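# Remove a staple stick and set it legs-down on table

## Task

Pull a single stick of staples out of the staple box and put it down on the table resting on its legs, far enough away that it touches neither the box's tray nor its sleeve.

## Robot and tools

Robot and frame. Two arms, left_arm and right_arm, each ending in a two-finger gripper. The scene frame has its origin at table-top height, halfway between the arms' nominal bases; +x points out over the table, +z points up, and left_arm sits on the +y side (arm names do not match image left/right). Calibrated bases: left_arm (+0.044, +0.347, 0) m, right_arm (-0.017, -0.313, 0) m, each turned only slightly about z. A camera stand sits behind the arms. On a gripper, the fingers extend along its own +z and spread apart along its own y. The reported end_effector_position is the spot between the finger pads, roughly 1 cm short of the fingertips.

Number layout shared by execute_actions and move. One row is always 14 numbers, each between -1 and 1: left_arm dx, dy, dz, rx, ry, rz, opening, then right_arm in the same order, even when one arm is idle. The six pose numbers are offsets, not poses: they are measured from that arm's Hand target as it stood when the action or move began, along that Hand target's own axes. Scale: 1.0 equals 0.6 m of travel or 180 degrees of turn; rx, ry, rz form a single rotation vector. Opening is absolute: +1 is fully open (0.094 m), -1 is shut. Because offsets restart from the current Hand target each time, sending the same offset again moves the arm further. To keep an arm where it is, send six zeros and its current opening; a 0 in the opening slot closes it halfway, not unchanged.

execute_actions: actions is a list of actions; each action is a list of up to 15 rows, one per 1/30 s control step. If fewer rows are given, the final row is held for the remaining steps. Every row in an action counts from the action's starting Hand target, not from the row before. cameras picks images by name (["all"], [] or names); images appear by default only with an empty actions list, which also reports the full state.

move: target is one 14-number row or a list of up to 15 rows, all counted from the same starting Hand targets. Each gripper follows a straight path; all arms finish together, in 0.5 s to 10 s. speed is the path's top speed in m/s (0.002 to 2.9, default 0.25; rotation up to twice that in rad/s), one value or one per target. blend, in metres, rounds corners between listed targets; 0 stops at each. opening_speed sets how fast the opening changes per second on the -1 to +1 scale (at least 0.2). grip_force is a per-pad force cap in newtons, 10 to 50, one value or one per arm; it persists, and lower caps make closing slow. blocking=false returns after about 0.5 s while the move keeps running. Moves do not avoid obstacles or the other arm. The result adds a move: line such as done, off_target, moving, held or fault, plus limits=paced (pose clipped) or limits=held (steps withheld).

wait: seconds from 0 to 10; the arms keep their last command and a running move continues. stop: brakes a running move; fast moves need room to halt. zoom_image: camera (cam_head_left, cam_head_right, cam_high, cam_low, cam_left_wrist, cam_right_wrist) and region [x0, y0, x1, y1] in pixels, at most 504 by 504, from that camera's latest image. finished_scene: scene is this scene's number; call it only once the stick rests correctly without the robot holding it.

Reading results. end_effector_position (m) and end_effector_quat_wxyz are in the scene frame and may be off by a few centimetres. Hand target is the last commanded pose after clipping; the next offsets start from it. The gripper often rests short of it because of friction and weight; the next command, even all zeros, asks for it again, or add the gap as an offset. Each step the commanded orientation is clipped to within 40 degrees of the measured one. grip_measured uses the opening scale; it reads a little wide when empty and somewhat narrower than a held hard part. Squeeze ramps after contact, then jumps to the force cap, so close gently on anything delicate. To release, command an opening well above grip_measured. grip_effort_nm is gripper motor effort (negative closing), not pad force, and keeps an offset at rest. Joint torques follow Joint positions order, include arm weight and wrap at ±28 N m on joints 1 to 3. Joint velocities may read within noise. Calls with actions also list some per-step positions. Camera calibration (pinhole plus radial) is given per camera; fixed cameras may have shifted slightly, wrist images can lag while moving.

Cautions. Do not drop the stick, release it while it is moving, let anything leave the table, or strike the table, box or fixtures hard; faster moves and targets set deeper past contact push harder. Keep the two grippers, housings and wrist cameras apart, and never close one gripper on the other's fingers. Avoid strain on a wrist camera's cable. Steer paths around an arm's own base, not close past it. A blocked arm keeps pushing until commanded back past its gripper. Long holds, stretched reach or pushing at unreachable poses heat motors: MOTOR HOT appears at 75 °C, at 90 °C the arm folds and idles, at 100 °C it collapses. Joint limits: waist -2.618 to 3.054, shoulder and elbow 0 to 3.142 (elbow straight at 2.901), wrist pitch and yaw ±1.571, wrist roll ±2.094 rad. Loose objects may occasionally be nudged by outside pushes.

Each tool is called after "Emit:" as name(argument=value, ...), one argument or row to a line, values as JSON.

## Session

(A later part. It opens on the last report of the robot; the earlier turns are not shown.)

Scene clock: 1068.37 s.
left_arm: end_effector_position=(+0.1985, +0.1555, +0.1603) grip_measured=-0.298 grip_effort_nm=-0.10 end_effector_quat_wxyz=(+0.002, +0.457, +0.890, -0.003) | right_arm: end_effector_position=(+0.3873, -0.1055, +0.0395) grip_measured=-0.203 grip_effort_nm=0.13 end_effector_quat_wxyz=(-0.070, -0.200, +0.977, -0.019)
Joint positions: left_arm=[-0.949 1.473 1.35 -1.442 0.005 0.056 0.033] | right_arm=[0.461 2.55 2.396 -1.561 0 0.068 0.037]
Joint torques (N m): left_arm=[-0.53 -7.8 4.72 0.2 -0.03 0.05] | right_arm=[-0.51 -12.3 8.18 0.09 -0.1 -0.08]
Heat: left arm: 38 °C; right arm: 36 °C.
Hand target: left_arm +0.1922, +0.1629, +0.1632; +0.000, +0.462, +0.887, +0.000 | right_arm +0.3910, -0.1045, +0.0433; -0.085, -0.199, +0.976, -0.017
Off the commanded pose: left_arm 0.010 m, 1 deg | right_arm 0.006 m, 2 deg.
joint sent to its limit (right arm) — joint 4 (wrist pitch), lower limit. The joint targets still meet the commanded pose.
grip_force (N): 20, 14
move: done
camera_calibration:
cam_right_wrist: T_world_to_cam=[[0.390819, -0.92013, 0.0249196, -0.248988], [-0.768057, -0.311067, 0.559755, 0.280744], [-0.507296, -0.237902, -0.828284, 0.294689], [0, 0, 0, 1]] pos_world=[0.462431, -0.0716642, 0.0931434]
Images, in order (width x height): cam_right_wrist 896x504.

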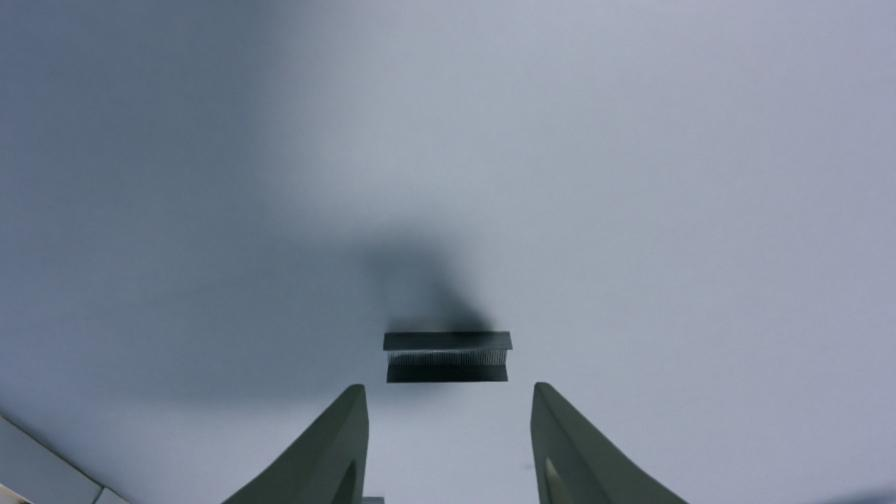

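Emit:
move(
  target=[0,0,0,0,0,0,-0.3,0.0032,0,0.0181,0,0,0,-0.2],
  speed=0.06,
  cameras=["cam_right_wrist","cam_low"],
)

Emit:
zoom_image(
  camera="cam_low",
  region=[380, 210, 480, 275],
)

Scene clock: 1082.27 s.
left_arm: end_effector_position=(+0.1985, +0.1555, +0.1603) grip_measured=-0.298 grip_effort_nm=-0.09 end_effector_quat_wxyz=(+0.002, +0.457, +0.890, -0.003) | right_arm: end_effector_position=(+0.3857, -0.1062, +0.0325) grip_measured=-0.203 grip_effort_nm=0.13 end_effector_quat_wxyz=(-0.078, -0.200, +0.976, -0.021)
Joint positions: left_arm=[-0.949 1.473 1.35 -1.442 0.005 0.056 0.033] | right_arm=[0.461 2.567 2.396 -1.562 0 0.068 0.037]
Joint torques (N m): left_arm=[-0.54 -7.99 4.74 0.19 -0.03 0.08] | right_arm=[-0.47 -12.25 7.41 0.09 -0.1 -0.07]
Heat: left arm: 38 °C; right arm: 36 °C.
Hand target: left_arm +0.1922, +0.1629, +0.1632; +0.000, +0.462, +0.887, +0.000 | right_arm +0.3875, -0.1060, +0.0331; -0.085, -0.199, +0.976, -0.017
Off the commanded pose: left_arm 0.010 m, 1 deg | right_arm 0.002 m, 1 deg.
joint sent to its limit (right arm) — joint 4 (wrist pitch), lower limit. The joint targets still meet the commanded pose.
grip_force (N): 20, 14
move: done
camera_calibration:
cam_right_wrist: T_world_to_cam=[[0.391231, -0.91992, 0.026181, -0.249149], [-0.75904, -0.306463, 0.574402, 0.279853], [-0.520381, -0.244596, -0.818154, 0.291805], [0, 0, 0, 1]] pos_world=[0.461744, -0.0720575, 0.084516]
Images, in order (width x height): cam_low 896x504, cam_right_wrist 896x504.

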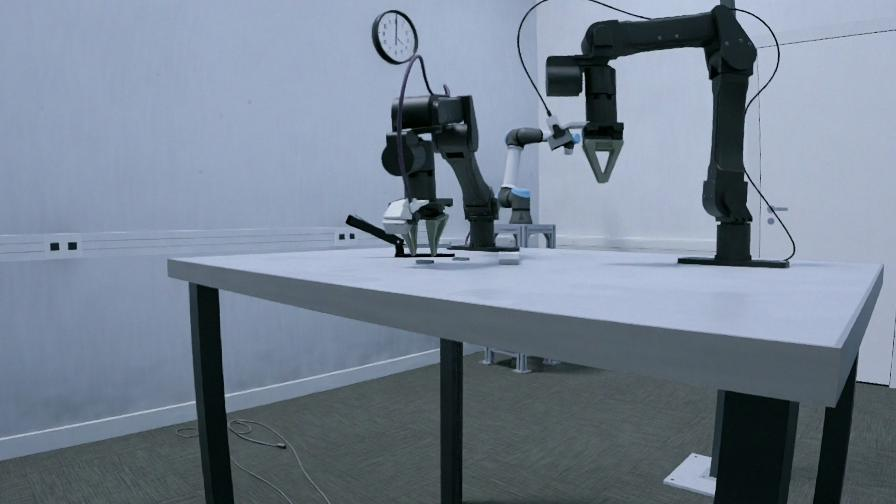

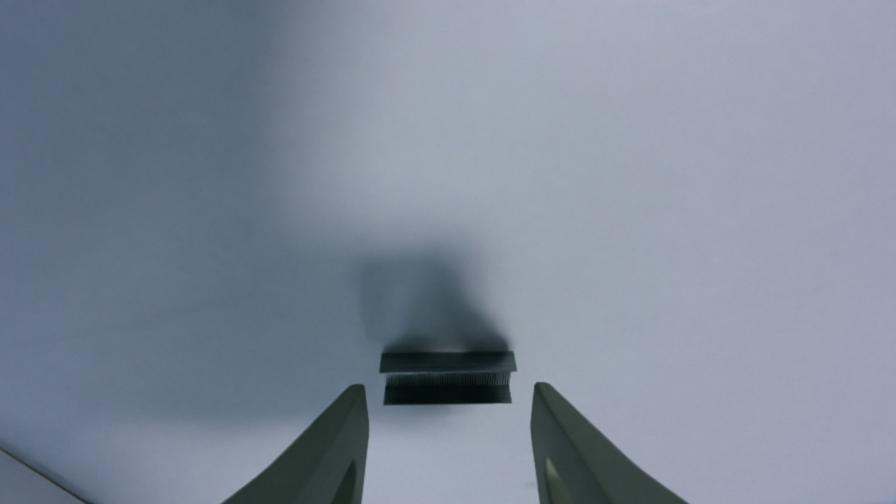

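Scaled by 5.040 from the camera's 896x504 image, which has a finer 1280x720 frame.

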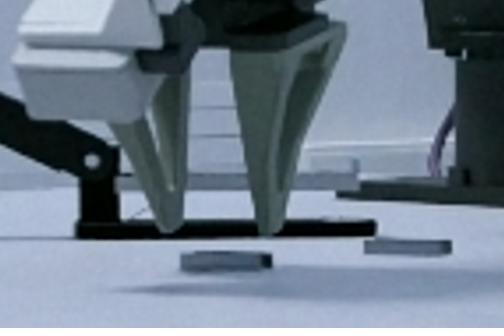

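Emit:
move(
  target=[0,0,0,0,0,0,-0.3,0.0008,0,0.0195,0,0,0,-0.2],
  speed=0.04,
  cameras=["cam_right_wrist","cam_low"],
)

Emit:
zoom_image(
  camera="cam_low",
  region=[380, 210, 480, 275],
)

Scene clock: 1093.97 s.
left_arm: end_effector_position=(+0.1985, +0.1555, +0.1603) grip_measured=-0.298 grip_effort_nm=-0.09 end_effector_quat_wxyz=(+0.002, +0.457, +0.890, -0.003) | right_arm: end_effector_position=(+0.3834, -0.1074, +0.0273) grip_measured=-0.203 grip_effort_nm=0.13 end_effector_quat_wxyz=(-0.084, -0.200, +0.976, -0.023)
Joint positions: left_arm=[-0.949 1.473 1.35 -1.442 0.005 0.056 0.033] | right_arm=[0.461 2.567 2.373 -1.552 0 0.068 0.037]
Joint torques (N m): left_arm=[-0.58 -7.94 4.66 0.21 -0.03 0.08] | right_arm=[-0.47 -12.08 5.52 0.32 -0.11 -0.06]
Heat: left arm: 38 °C; right arm: 37 °C.
Hand target: left_arm +0.1922, +0.1629, +0.1632; +0.000, +0.462, +0.887, +0.000 | right_arm +0.3852, -0.1070, +0.0216; -0.085, -0.199, +0.976, -0.017
Off the commanded pose: left_arm 0.010 m, 1 deg | right_arm 0.006 m, 1 deg.
grip_force (N): 20, 14
move: done
camera_calibration:
cam_right_wrist: T_world_to_cam=[[0.391558, -0.919758, 0.0269829, -0.249313], [-0.752893, -0.303386, 0.584045, 0.278374], [-0.528994, -0.249003, -0.811273, 0.288749], [0, 0, 0, 1]] pos_world=[0.459953, -0.0729531, 0.0783977]
Images, in order (width x height): cam_low 896x504, cam_right_wrist 896x504.

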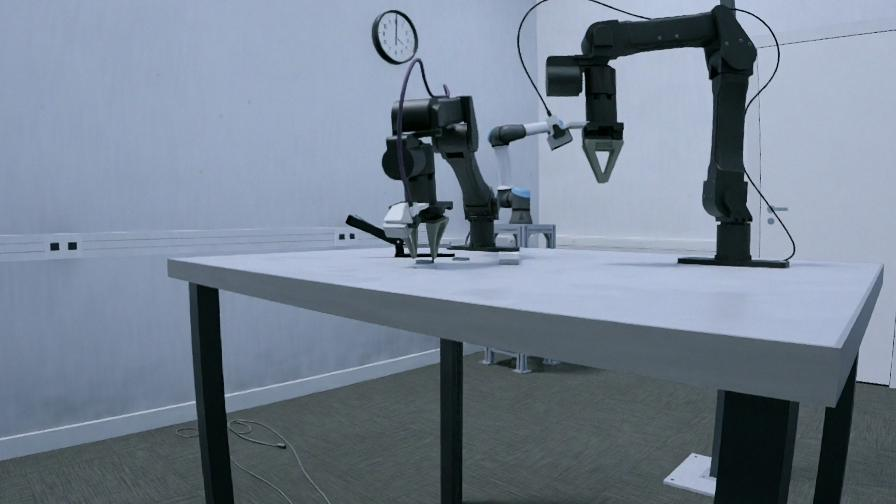

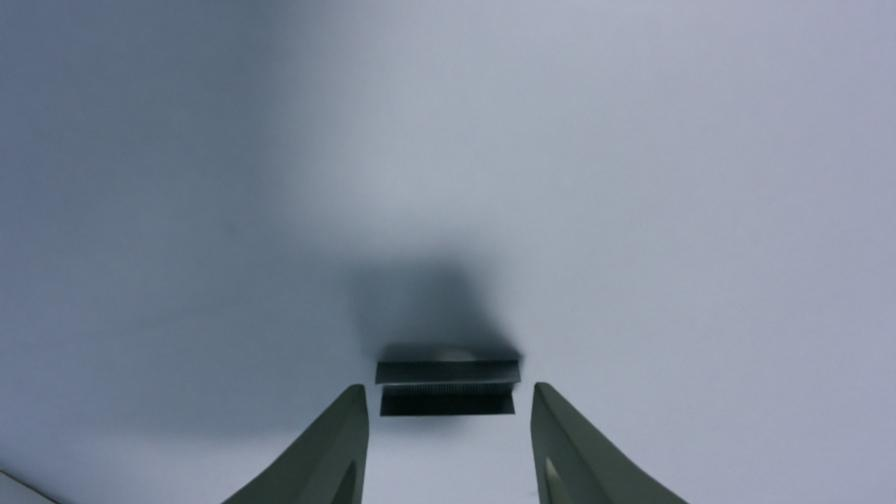

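Scaled by 5.040 from the camera's 896x504 image, which has a finer 1280x720 frame.

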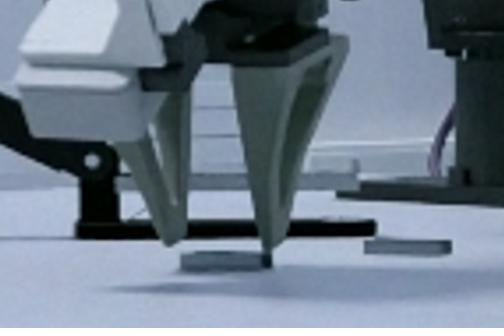

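Emit:
move(
  target=[0,0,0,0,0,0,-0.3,0.0008,0,0.0117,0,0,0,-0.2],
  speed=0.04,
  cameras=["cam_right_wrist","cam_low"],
)

Emit:
zoom_image(
  camera="cam_low",
  region=[380, 210, 480, 275],
)

Scene clock: 1098.63 s.
left_arm: end_effector_position=(+0.1985, +0.1555, +0.1603) grip_measured=-0.298 grip_effort_nm=-0.10 end_effector_quat_wxyz=(+0.002, +0.457, +0.890, -0.003) | right_arm: end_effector_position=(+0.3825, -0.1091, +0.0190) grip_measured=-0.203 grip_effort_nm=0.13 end_effector_quat_wxyz=(-0.088, -0.199, +0.976, -0.024)
Joint positions: left_arm=[-0.949 1.473 1.35 -1.442 0.005 0.056 0.033] | right_arm=[0.458 2.567 2.339 -1.525 -0.001 0.068 0.037]
Joint torques (N m): left_arm=[-0.47 -7.98 4.56 0.2 -0.05 0.12] | right_arm=[-0.12 -13.03 4.34 0.38 -0.1 -0.06]
Heat: left arm: 38 °C; right arm: 37 °C.
Hand target: left_arm +0.1922, +0.1629, +0.1632; +0.000, +0.462, +0.887, +0.000 | right_arm +0.3836, -0.1076, +0.0148; -0.085, -0.199, +0.976, -0.017
Off the commanded pose: left_arm 0.010 m, 1 deg | right_arm 0.005 m, 1 deg.
grip_force (N): 20, 14
move: done
camera_calibration:
cam_right_wrist: T_world_to_cam=[[0.38915, -0.920783, 0.0268592, -0.249406], [-0.749589, -0.299582, 0.590227, 0.28103], [-0.535424, -0.24982, -0.806791, 0.283417], [0, 0, 0, 1]] pos_world=[0.459461, -0.0746541, 0.0694862]
Images, in order (width x height): cam_low 896x504, cam_right_wrist 896x504.

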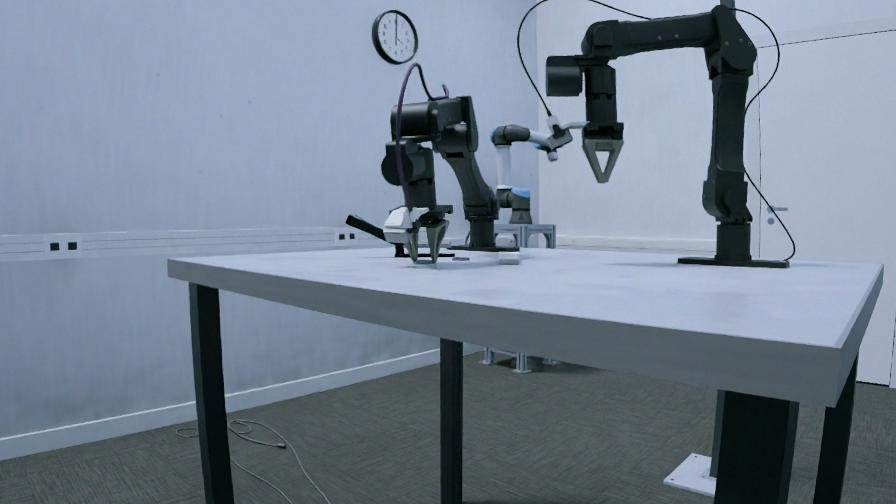

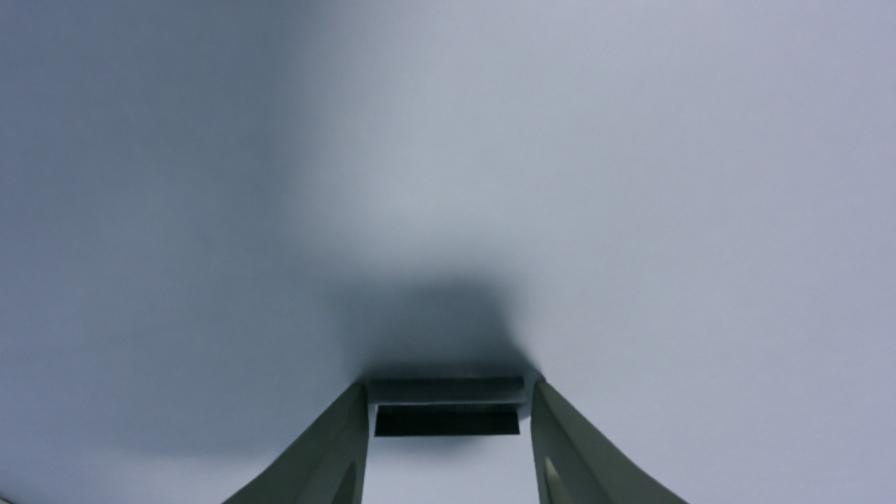

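Scaled by 5.040 from the camera's 896x504 image, which has a finer 1280x720 frame.

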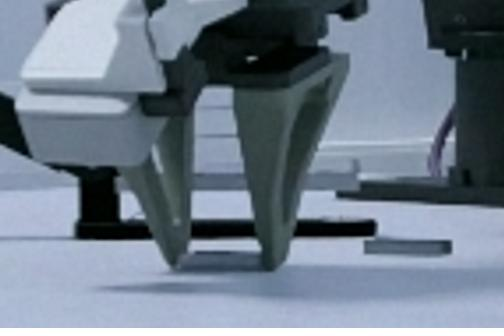

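Emit:
move(
  target=[0,0,0,0,0,0,-0.3,-0.0153,0.001,-0.0128,0,0,0,-0.2],
  speed=0.04,
  cameras=["cam_right_wrist","cam_low"],
)

Emit:
zoom_image(
  camera="cam_low",
  region=[380, 210, 480, 275],
)

Scene clock: 1119.73 s.
left_arm: end_effector_position=(+0.1985, +0.1555, +0.1603) grip_measured=-0.298 grip_effort_nm=-0.09 end_effector_quat_wxyz=(+0.002, +0.457, +0.890, -0.003) | right_arm: end_effector_position=(+0.3911, -0.1047, +0.0203) grip_measured=-0.203 grip_effort_nm=0.13 end_effector_quat_wxyz=(-0.081, -0.199, +0.976, -0.021)
Joint positions: left_arm=[-0.949 1.473 1.35 -1.442 0.005 0.056 0.033] | right_arm=[0.458 2.614 2.435 -1.56 -0.002 0.068 0.037]
Joint torques (N m): left_arm=[-0.43 -7.82 4.67 0.2 -0.06 0.05] | right_arm=[-0.14 -12.05 8.12 0.03 -0.1 -0.06]
Heat: left arm: 37 °C; right arm: 39 °C.
Hand target: left_arm +0.1922, +0.1629, +0.1632; +0.000, +0.462, +0.887, +0.000 | right_arm +0.3929, -0.1031, +0.0207; -0.085, -0.199, +0.976, -0.017
Off the commanded pose: left_arm 0.010 m, 1 deg | right_arm 0.003 m, 1 deg.
joint sent to its limit (right arm) — joint 4 (wrist pitch), lower limit. The joint targets still meet the commanded pose.
grip_force (N): 20, 14
move: done
camera_calibration:
cam_right_wrist: T_world_to_cam=[[0.388733, -0.921, 0.0254143, -0.248491], [-0.757266, -0.30367, 0.578215, 0.290845], [-0.524818, -0.244017, -0.815489, 0.28678], [0, 0, 0, 1]] pos_world=[0.467351, -0.0705598, 0.0720095]
Images, in order (width x height): cam_low 896x504, cam_right_wrist 896x504.

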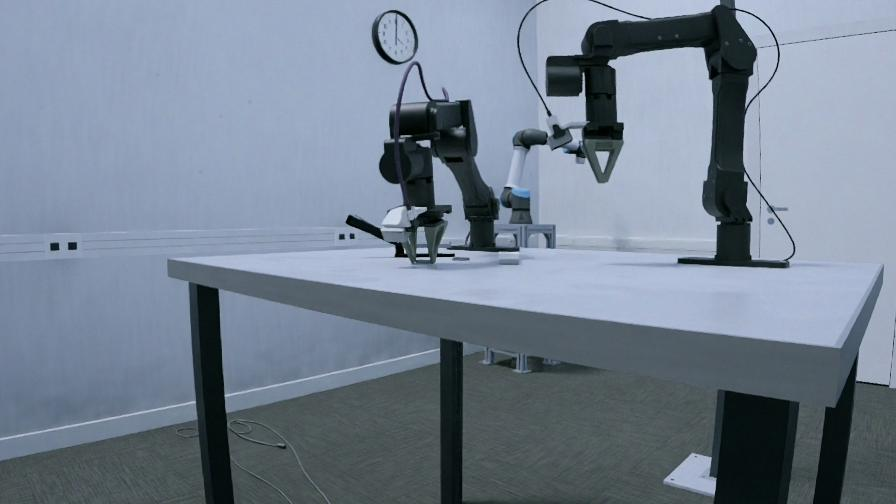

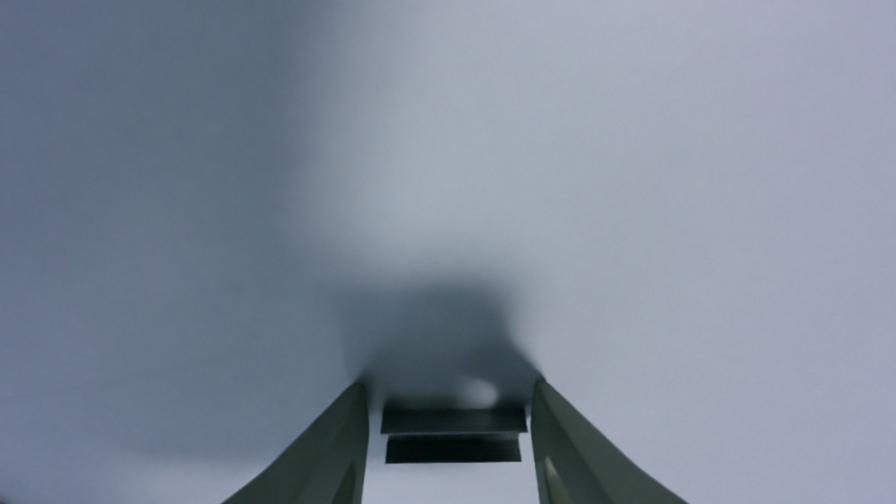

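Scaled by 5.040 from the camera's 896x504 image, which has a finer 1280x720 frame.

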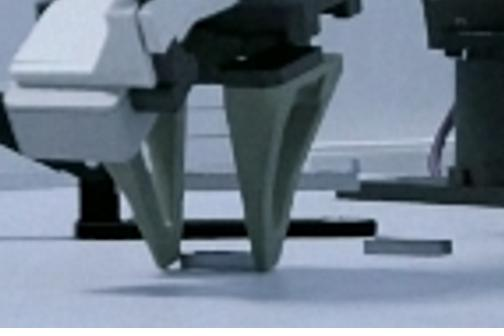

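Emit:
move(
  target=[0,0,0,0,0,0,-0.3,0,0,0,0,0,0,-0.37],
  speed=0.04,
  cameras=["cam_right_wrist"],
)

Emit:
zoom_image(
  camera="cam_right_wrist",
  region=[330, 360, 570, 480],
)

Scene clock: 1129.63 s.
left_arm: end_effector_position=(+0.1985, +0.1555, +0.1603) grip_measured=-0.298 grip_effort_nm=-0.09 end_effector_quat_wxyz=(+0.002, +0.457, +0.890, -0.003) | right_arm: end_effector_position=(+0.3909, -0.1047, +0.0203) grip_measured=-0.328 grip_effort_nm=-0.33 end_effector_quat_wxyz=(-0.081, -0.199, +0.976, -0.021)
Joint positions: left_arm=[-0.949 1.473 1.35 -1.442 0.005 0.056 0.033] | right_arm=[0.458 2.614 2.435 -1.561 -0.002 0.068 0.032]
Joint torques (N m): left_arm=[-0.49 -7.82 4.62 0.21 0.01 0.09] | right_arm=[-0.16 -11.99 8.13 0.06 -0.1 -0.06]
Heat: left arm: 37 °C; right arm: 37 °C.
Hand target: left_arm +0.1922, +0.1629, +0.1632; +0.000, +0.462, +0.887, +0.000 | right_arm +0.3929, -0.1031, +0.0207; -0.085, -0.199, +0.976, -0.017
Off the commanded pose: left_arm 0.010 m, 1 deg | right_arm 0.003 m, 1 deg.
joint sent to its limit (right arm) — joint 4 (wrist pitch), lower limit. The joint targets still meet the commanded pose.
grip_force (N): 20, 14
move: done
camera_calibration:
cam_right_wrist: T_world_to_cam=[[0.388754, -0.92099, 0.0254659, -0.248557], [-0.756832, -0.303456, 0.578895, 0.290504], [-0.525429, -0.244321, -0.815004, 0.286931], [0, 0, 0, 1]] pos_world=[0.467252, -0.0706595, 0.0720082]
Images, in order (width x height): cam_right_wrist 896x504.

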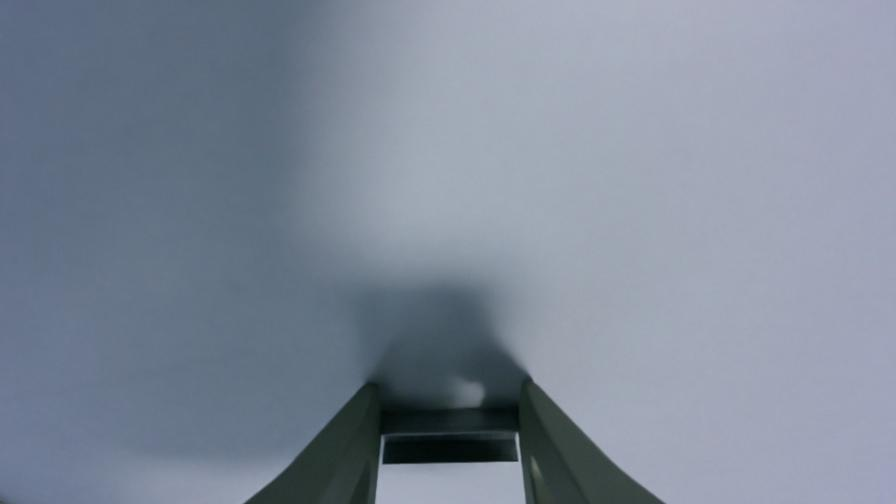

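Scaled by 2.100 from the camera's 896x504 image, which has a finer 1280x720 frame.

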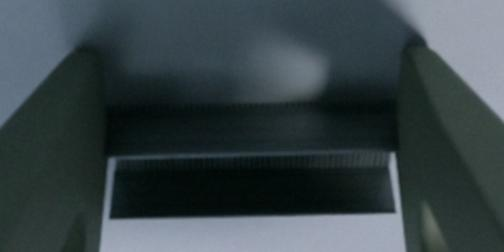

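Emit:
move(
  target=[
    [0,0,0,0,0,0,-0.3,0.013,0,-0.0739,0,0,0,-0.37],
    [0,0,0,0,0,0,-0.3,0.0387,-0.0021,-0.0901,0,-0.4167,0,-0.37],
  ],
  speed=0.15,
  blend=[0.01,0],
  cameras=["cam_right_wrist","cam_low"],
)

Emit:
zoom_image(
  camera="cam_low",
  region=[380, 190, 480, 275],
)

Emit:
zoom_image(
  camera="cam_right_wrist",
  region=[330, 350, 570, 470],
)

Scene clock: 1148.07 s.
left_arm: end_effector_position=(+0.1985, +0.1555, +0.1603) grip_measured=-0.298 grip_effort_nm=-0.09 end_effector_quat_wxyz=(+0.002, +0.457, +0.890, -0.003) | right_arm: end_effector_position=(+0.3774, -0.1128, +0.0704) grip_measured=-0.341 grip_effort_nm=-0.38 end_effector_quat_wxyz=(+0.508, -0.169, +0.838, +0.105)
Joint positions: left_arm=[-0.949 1.473 1.35 -1.442 0.005 0.056 0.033] | right_arm=[0.493 1.717 0.603 0.631 0.089 0.052 0.031]
Joint torques (N m): left_arm=[-0.36 -7.97 4.59 0.24 -0.03 0.11] | right_arm=[0.64 -5.85 5.26 2.76 0.09 -0.08]
Heat: left arm: 37 °C; right arm: 37 °C.
Hand target: left_arm +0.1922, +0.1629, +0.1632; +0.000, +0.462, +0.887, +0.000 | right_arm +0.3810, -0.1095, +0.0780; +0.527, -0.168, +0.826, +0.108
Off the commanded pose: left_arm 0.010 m, 1 deg | right_arm 0.009 m, 3 deg.
grip_force (N): 20, 14
move: off_target (right_arm)
camera_calibration:
cam_right_wrist: T_world_to_cam=[[0.375483, -0.926824, -0.00311343, -0.245596], [-0.743948, -0.299388, -0.597418, 0.32727], [0.552769, 0.226637, -0.801924, -0.0359957], [0, 0, 0, 1]] pos_world=[0.355587, -0.121486, 0.165887]
Images, in order (width x height): cam_low 896x504, cam_right_wrist 896x504.

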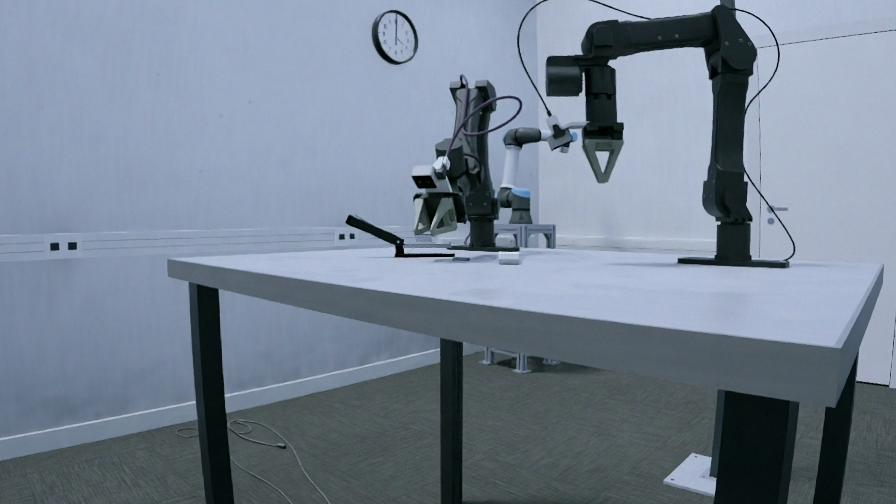

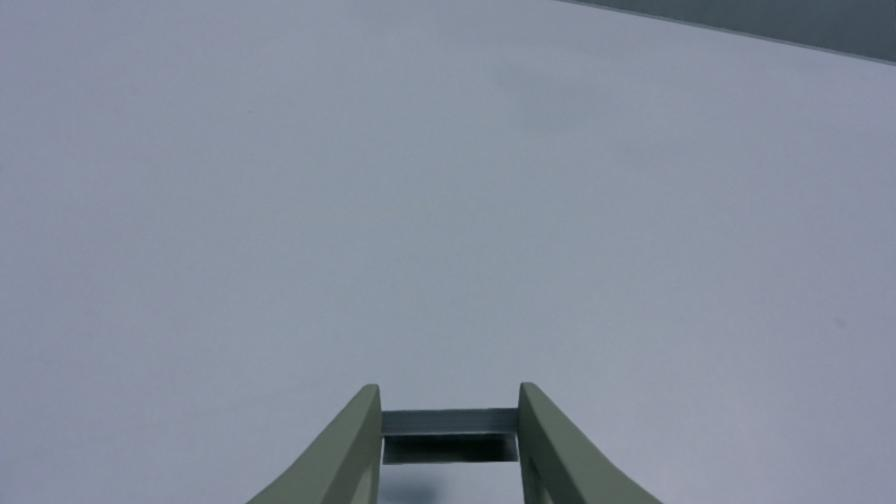

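Scaled by 5.040 from the camera's 896x504 image, which has a finer 1280x720 frame.

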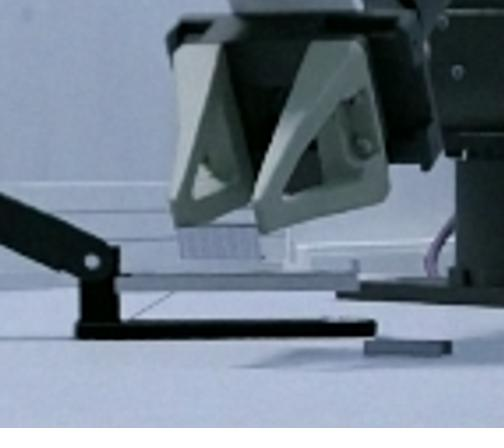

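Scaled by 2.100 from the camera's 896x504 image, which has a finer 1280x720 frame.

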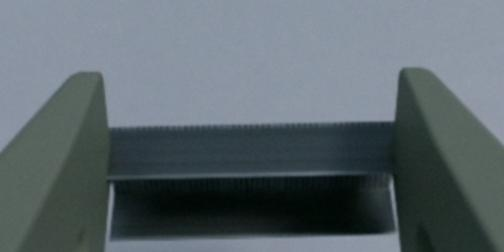

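Emit:
move(
  target=[0,0,0,0,0,0,-0.3,0.0529,0,0.0247,0,-0.0278,0,-0.37],
  speed=0.08,
  cameras=["cam_low"],
)

Emit:
zoom_image(
  camera="cam_low",
  region=[390, 205, 480, 275],
)

Scene clock: 1178.60 s.
left_arm: end_effector_position=(+0.1985, +0.1555, +0.1603) grip_measured=-0.298 grip_effort_nm=-0.10 end_effector_quat_wxyz=(+0.002, +0.457, +0.890, -0.003) | right_arm: end_effector_position=(+0.3793, -0.1122, +0.0362) grip_measured=-0.341 grip_effort_nm=-0.38 end_effector_quat_wxyz=(+0.546, -0.164, +0.814, +0.112)
Joint positions: left_arm=[-0.949 1.473 1.35 -1.442 0.005 0.056 0.033] | right_arm=[0.495 1.946 0.525 1.032 0.098 0.044 0.031]
Joint torques (N m): left_arm=[-0.5 -8.01 4.56 0.21 -0.02 0.09] | right_arm=[0.64 -6.32 3.9 2.75 0.06 -0.07]
Heat: left arm: 37 °C; right arm: 39 °C.
Hand target: left_arm +0.1922, +0.1629, +0.1632; +0.000, +0.462, +0.887, +0.000 | right_arm +0.3810, -0.1094, +0.0429; +0.562, -0.164, +0.802, +0.115
Off the commanded pose: left_arm 0.010 m, 1 deg | right_arm 0.008 m, 2 deg.
grip_force (N): 20, 14
move: done
Images, in order (width x height): cam_low 896x504.

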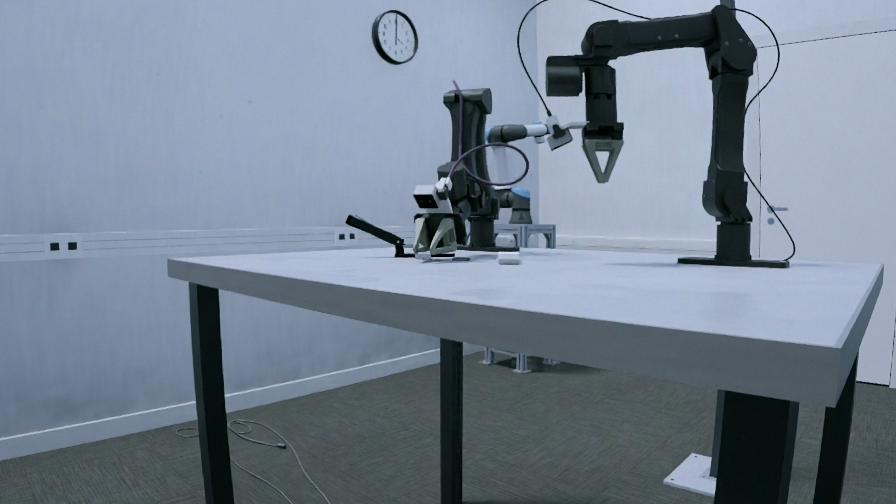

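Scaled by 5.600 from the camera's 896x504 image, which has a finer 1280x720 frame.

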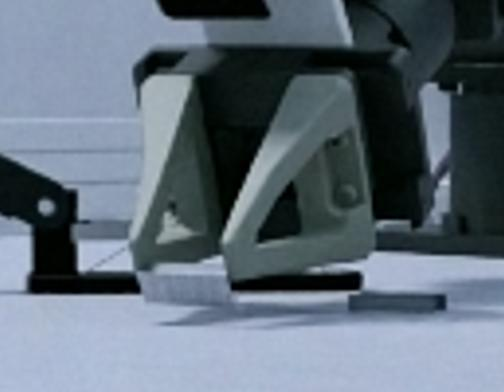

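Emit:
move(
  target=[0,0,0,0,0,0,-0.3,0.0172,0,0.0063,0,0,0,-0.37],
  speed=0.04,
  cameras=["cam_low"],
)

Emit:
zoom_image(
  camera="cam_low",
  region=[400, 230, 460, 275],
)

Scene clock: 1183.97 s.
left_arm: end_effector_position=(+0.1985, +0.1555, +0.1603) grip_measured=-0.298 grip_effort_nm=-0.10 end_effector_quat_wxyz=(+0.002, +0.457, +0.890, -0.003) | right_arm: end_effector_position=(+0.3808, -0.1117, +0.0283) grip_measured=-0.341 grip_effort_nm=-0.39 end_effector_quat_wxyz=(+0.552, -0.163, +0.810, +0.113)
Joint positions: left_arm=[-0.949 1.473 1.35 -1.442 0.005 0.056 0.033] | right_arm=[0.495 2.001 0.525 1.1 0.099 0.043 0.031]
Joint torques (N m): left_arm=[-0.58 -8.02 4.66 0.2 -0.03 0.08] | right_arm=[0.61 -6.32 3.58 2.64 0.06 -0.07]
Heat: left arm: 37 °C; right arm: 39 °C.
Hand target: left_arm +0.1922, +0.1629, +0.1632; +0.000, +0.462, +0.887, +0.000 | right_arm +0.3810, -0.1094, +0.0319; +0.562, -0.164, +0.803, +0.115
Off the commanded pose: left_arm 0.010 m, 1 deg | right_arm 0.004 m, 2 deg.
grip_force (N): 20, 14
move: done
Images, in order (width x height): cam_low 896x504.

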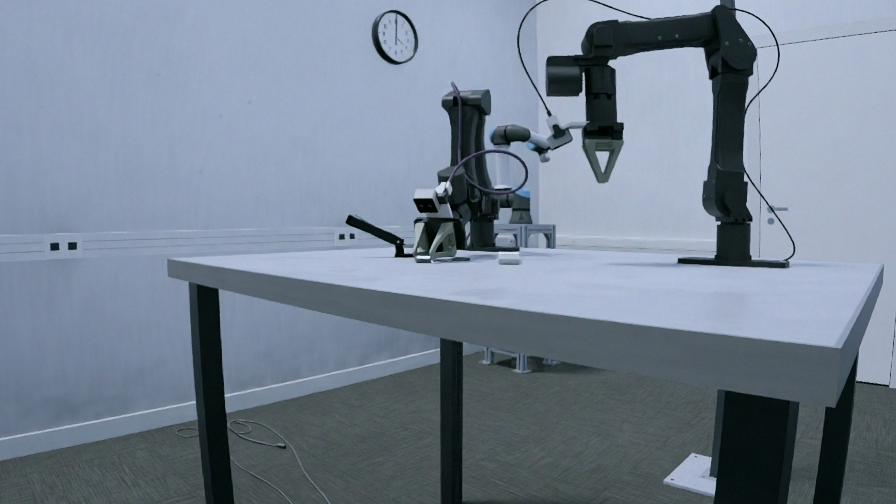

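Scaled by 8.400 from the camera's 896x504 image, which has a finer 1280x720 frame.

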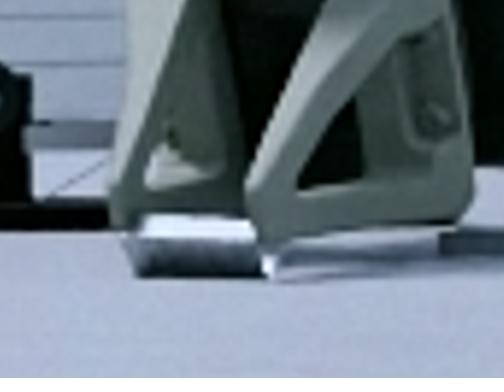

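Emit:
wait(
  seconds=0.1,
  cameras=["cam_right_wrist"],
)

Emit:
zoom_image(
  camera="cam_right_wrist",
  region=[330, 350, 570, 470],
)

Scene clock: 1187.20 s.
left_arm: end_effector_position=(+0.1985, +0.1555, +0.1603) grip_measured=-0.298 grip_effort_nm=-0.09 end_effector_quat_wxyz=(+0.002, +0.457, +0.890, -0.003) | right_arm: end_effector_position=(+0.3808, -0.1117, +0.0283) grip_measured=-0.341 grip_effort_nm=-0.39 end_effector_quat_wxyz=(+0.552, -0.163, +0.810, +0.113)
Joint positions: left_arm=[-0.949 1.473 1.35 -1.442 0.005 0.056 0.033] | right_arm=[0.495 2.001 0.525 1.1 0.099 0.043 0.031]
Joint torques (N m): left_arm=[-0.44 -7.94 4.62 0.2 -0.01 0.07] | right_arm=[0.66 -6.35 3.6 2.65 0.06 -0.06]
Heat: left arm: 37 °C; right arm: 40 °C.
Hand target: left_arm +0.1922, +0.1629, +0.1632; +0.000, +0.462, +0.887, +0.000 | right_arm +0.3810, -0.1094, +0.0319; +0.562, -0.163, +0.803, +0.115
Tool commands: left_gripper/opening=-0.3 right_gripper/opening=-0.37
Off the commanded pose: left_arm 0.010 m, 1 deg | right_arm 0.004 m, 2 deg.
grip_force (N): 20, 14
wait: 0.10 s; at rest from the start
camera_calibration:
cam_right_wrist: T_world_to_cam=[[0.373378, -0.927673, -0.00353678, -0.245268], [-0.682279, -0.272022, -0.678601, 0.28687], [0.628558, 0.255787, -0.734498, -0.0994682], [0, 0, 0, 1]] pos_world=[0.349825, -0.124051, 0.120744]
Images, in order (width x height): cam_right_wrist 896x504.

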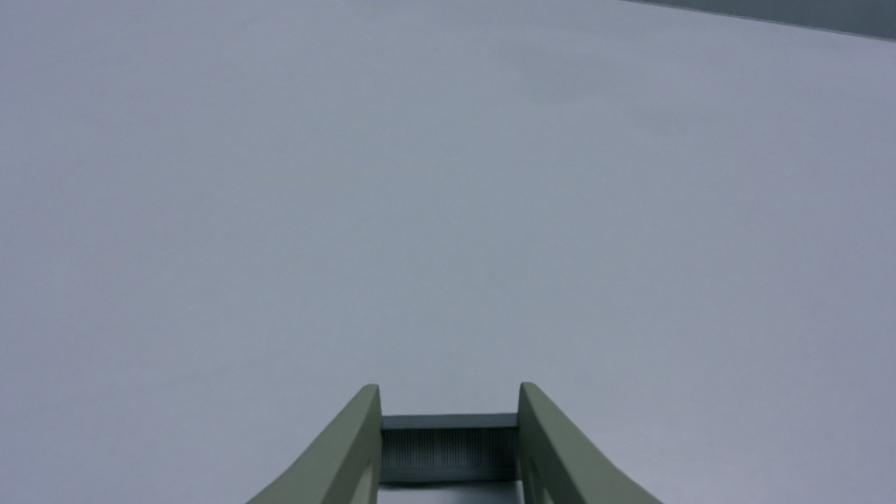

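Scaled by 2.100 from the camera's 896x504 image, which has a finer 1280x720 frame.

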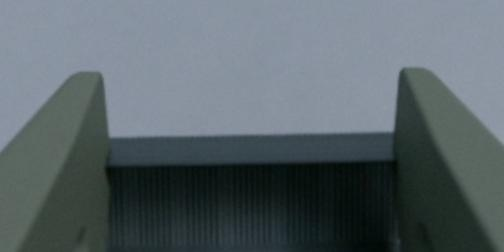

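Emit:
move(
  target=[0,0,0,0,0,0,-0.3,0.0065,0,-0.0082,0,0,0,-0.37],
  speed=0.03,
  cameras=["cam_low","cam_right_wrist"],
)

Emit:
zoom_image(
  camera="cam_low",
  region=[400, 230, 460, 275],
)

Emit:
zoom_image(
  camera="cam_right_wrist",
  region=[330, 350, 570, 504],
)

Scene clock: 1295.67 s.
left_arm: end_effector_position=(+0.1985, +0.1555, +0.1603) grip_measured=-0.298 grip_effort_nm=-0.09 end_effector_quat_wxyz=(+0.002, +0.457, +0.890, -0.003) | right_arm: end_effector_position=(+0.3767, -0.1133, +0.0288) grip_measured=-0.341 grip_effort_nm=-0.38 end_effector_quat_wxyz=(+0.555, -0.162, +0.808, +0.114)
Joint positions: left_arm=[-0.949 1.473 1.35 -1.442 0.005 0.056 0.033] | right_arm=[0.497 2.001 0.503 1.131 0.1 0.043 0.031]
Joint torques (N m): left_arm=[-0.42 -7.87 4.55 0.2 -0.05 0.06] | right_arm=[0.72 -6.2 3.33 2.59 0.07 -0.06]
Heat: left arm: 37 °C; right arm: 44 °C.
Hand target: left_arm +0.1922, +0.1629, +0.1632; +0.000, +0.462, +0.887, +0.000 | right_arm +0.3756, -0.1117, +0.0299; +0.562, -0.164, +0.802, +0.115
Off the commanded pose: left_arm 0.010 m, 1 deg | right_arm 0.002 m, 1 deg.
grip_force (N): 20, 14
move: done
camera_calibration:
cam_right_wrist: T_world_to_cam=[[0.374169, -0.927349, -0.00452804, -0.245538], [-0.676274, -0.269517, -0.685576, 0.282233], [0.634548, 0.259583, -0.727987, -0.0981346], [0, 0, 0, 1]] pos_world=[0.345011, -0.126159, 0.12094]
Images, in order (width x height): cam_low 896x504, cam_right_wrist 896x504.

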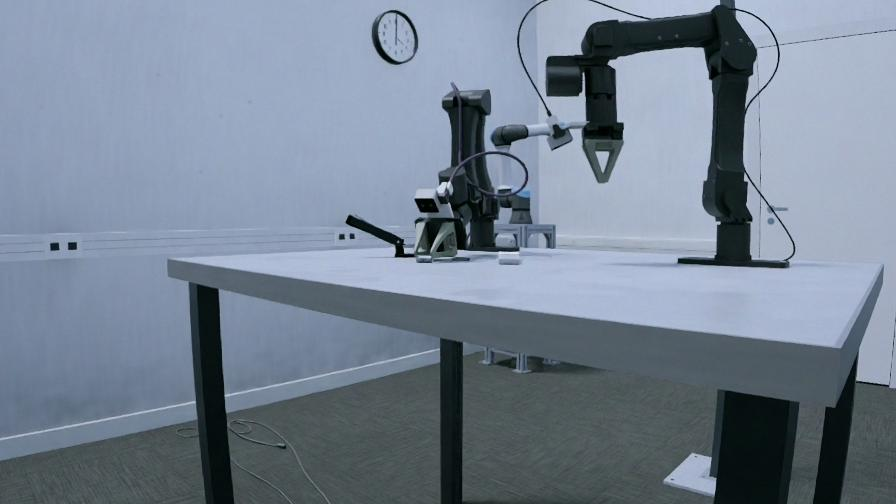

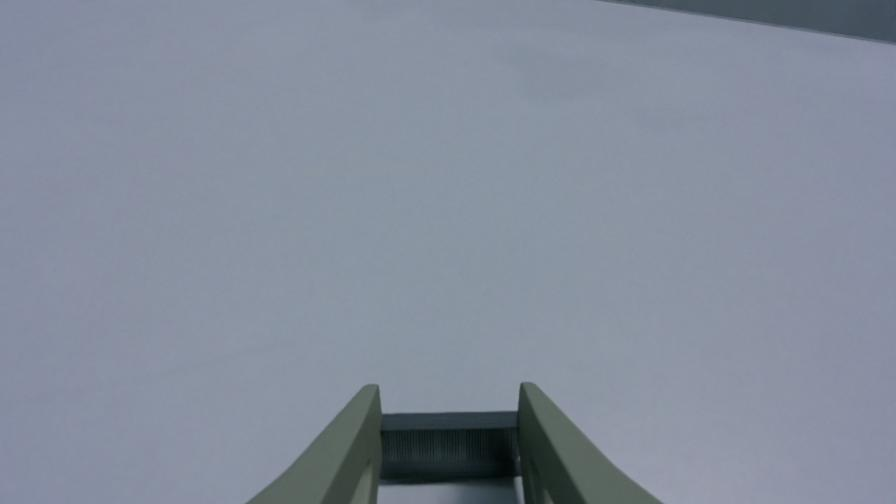

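Scaled by 8.400 from the camera's 896x504 image, which has a finer 1280x720 frame.

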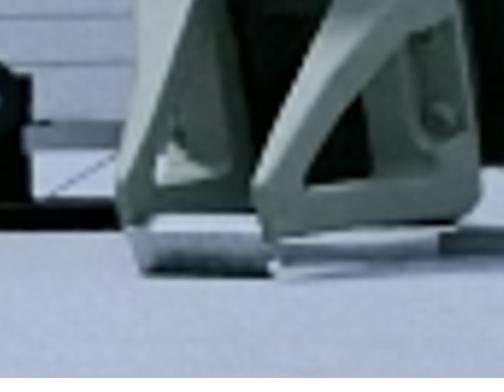

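Scaled by 2.100 from the camera's 896x504 image, which has a finer 1280x720 frame.

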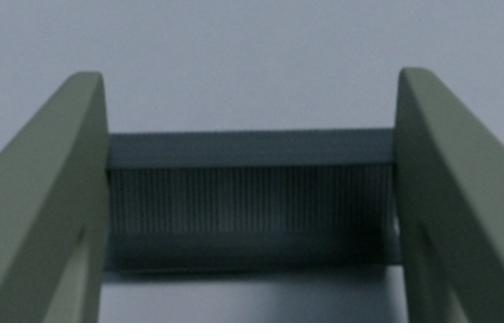

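Emit:
move(
  target=[0,0,0,0,0,0,-0.3,0.0144,0,-0.0091,0,0,0,-0.37],
  speed=0.03,
  cameras=["cam_low","cam_right_wrist"],
)

Emit:
zoom_image(
  camera="cam_low",
  region=[400, 230, 460, 275],
)

Emit:
zoom_image(
  camera="cam_right_wrist",
  region=[330, 350, 570, 504],
)

Scene clock: 1303.10 s.
left_arm: end_effector_position=(+0.1985, +0.1555, +0.1603) grip_measured=-0.298 grip_effort_nm=-0.09 end_effector_quat_wxyz=(+0.002, +0.457, +0.890, -0.003) | right_arm: end_effector_position=(+0.3717, -0.1154, +0.0286) grip_measured=-0.341 grip_effort_nm=-0.38 end_effector_quat_wxyz=(+0.565, -0.160, +0.801, +0.117)
Joint positions: left_arm=[-0.949 1.473 1.35 -1.442 0.005 0.056 0.033] | right_arm=[0.5 2.021 0.472 1.205 0.104 0.043 0.031]
Joint torques (N m): left_arm=[-0.69 -7.9 4.67 0.17 0.02 0.1] | right_arm=[0.77 -5.82 2.89 2.37 0.06 -0.04]
Heat: left arm: 37 °C; right arm: 43 °C.
Hand target: left_arm +0.1922, +0.1629, +0.1632; +0.000, +0.462, +0.887, +0.000 | right_arm +0.3681, -0.1149, +0.0237; +0.562, -0.164, +0.802, +0.115
Off the commanded pose: left_arm 0.010 m, 1 deg | right_arm 0.006 m, 1 deg.
grip_force (N): 20, 14
move: done
camera_calibration:
cam_right_wrist: T_world_to_cam=[[0.373437, -0.927636, -0.00606396, -0.245312], [-0.661714, -0.261792, -0.702566, 0.274084], [0.650138, 0.266376, -0.711593, -0.099982], [0, 0, 0, 1]] pos_world=[0.337976, -0.129175, 0.119928]
Images, in order (width x height): cam_low 896x504, cam_right_wrist 896x504.

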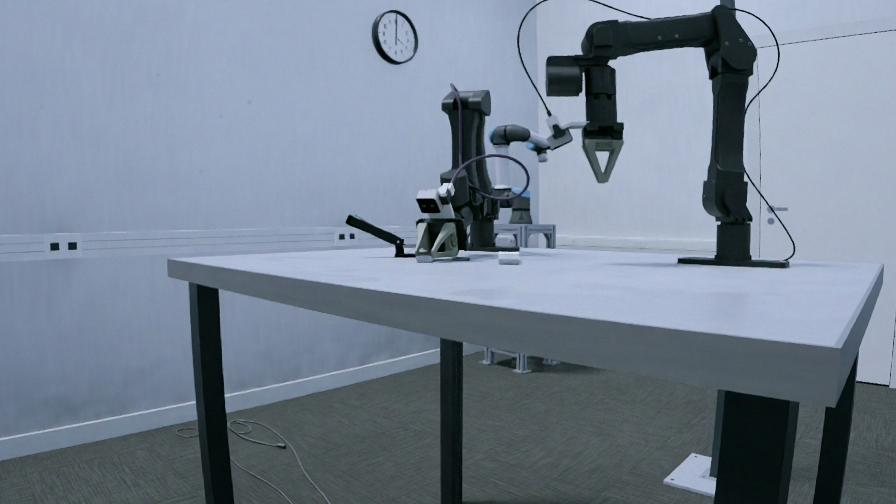

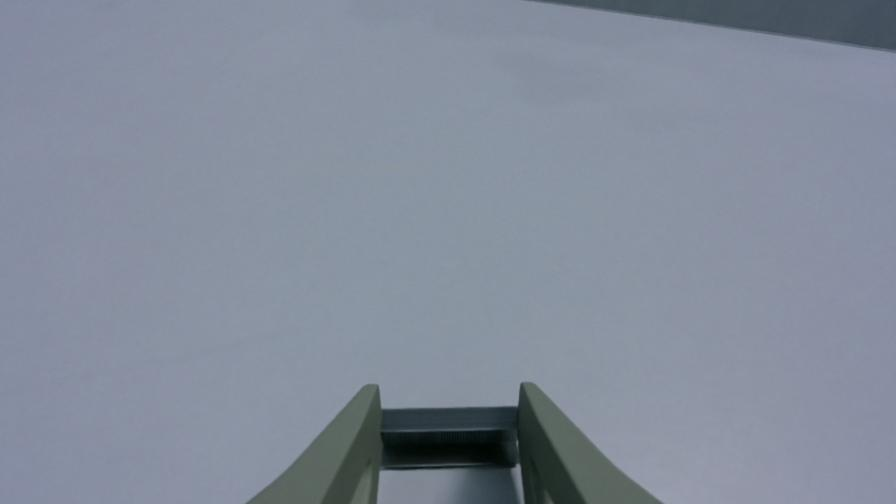

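Scaled by 8.400 from the camera's 896x504 image, which has a finer 1280x720 frame.

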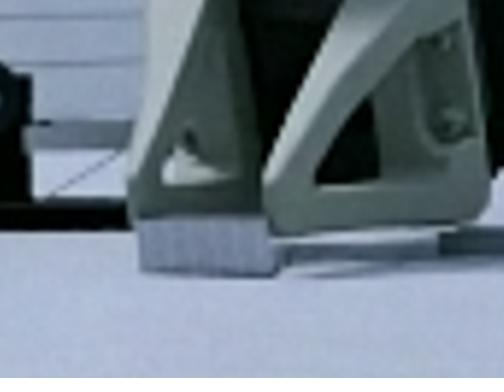

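Scaled by 2.100 from the camera's 896x504 image, which has a finer 1280x720 frame.

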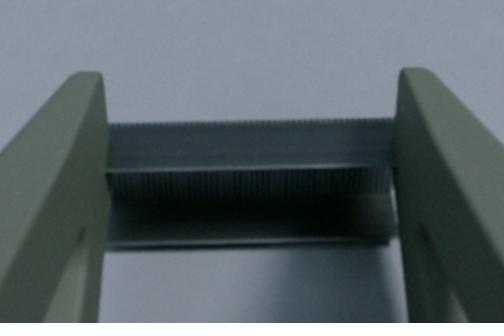

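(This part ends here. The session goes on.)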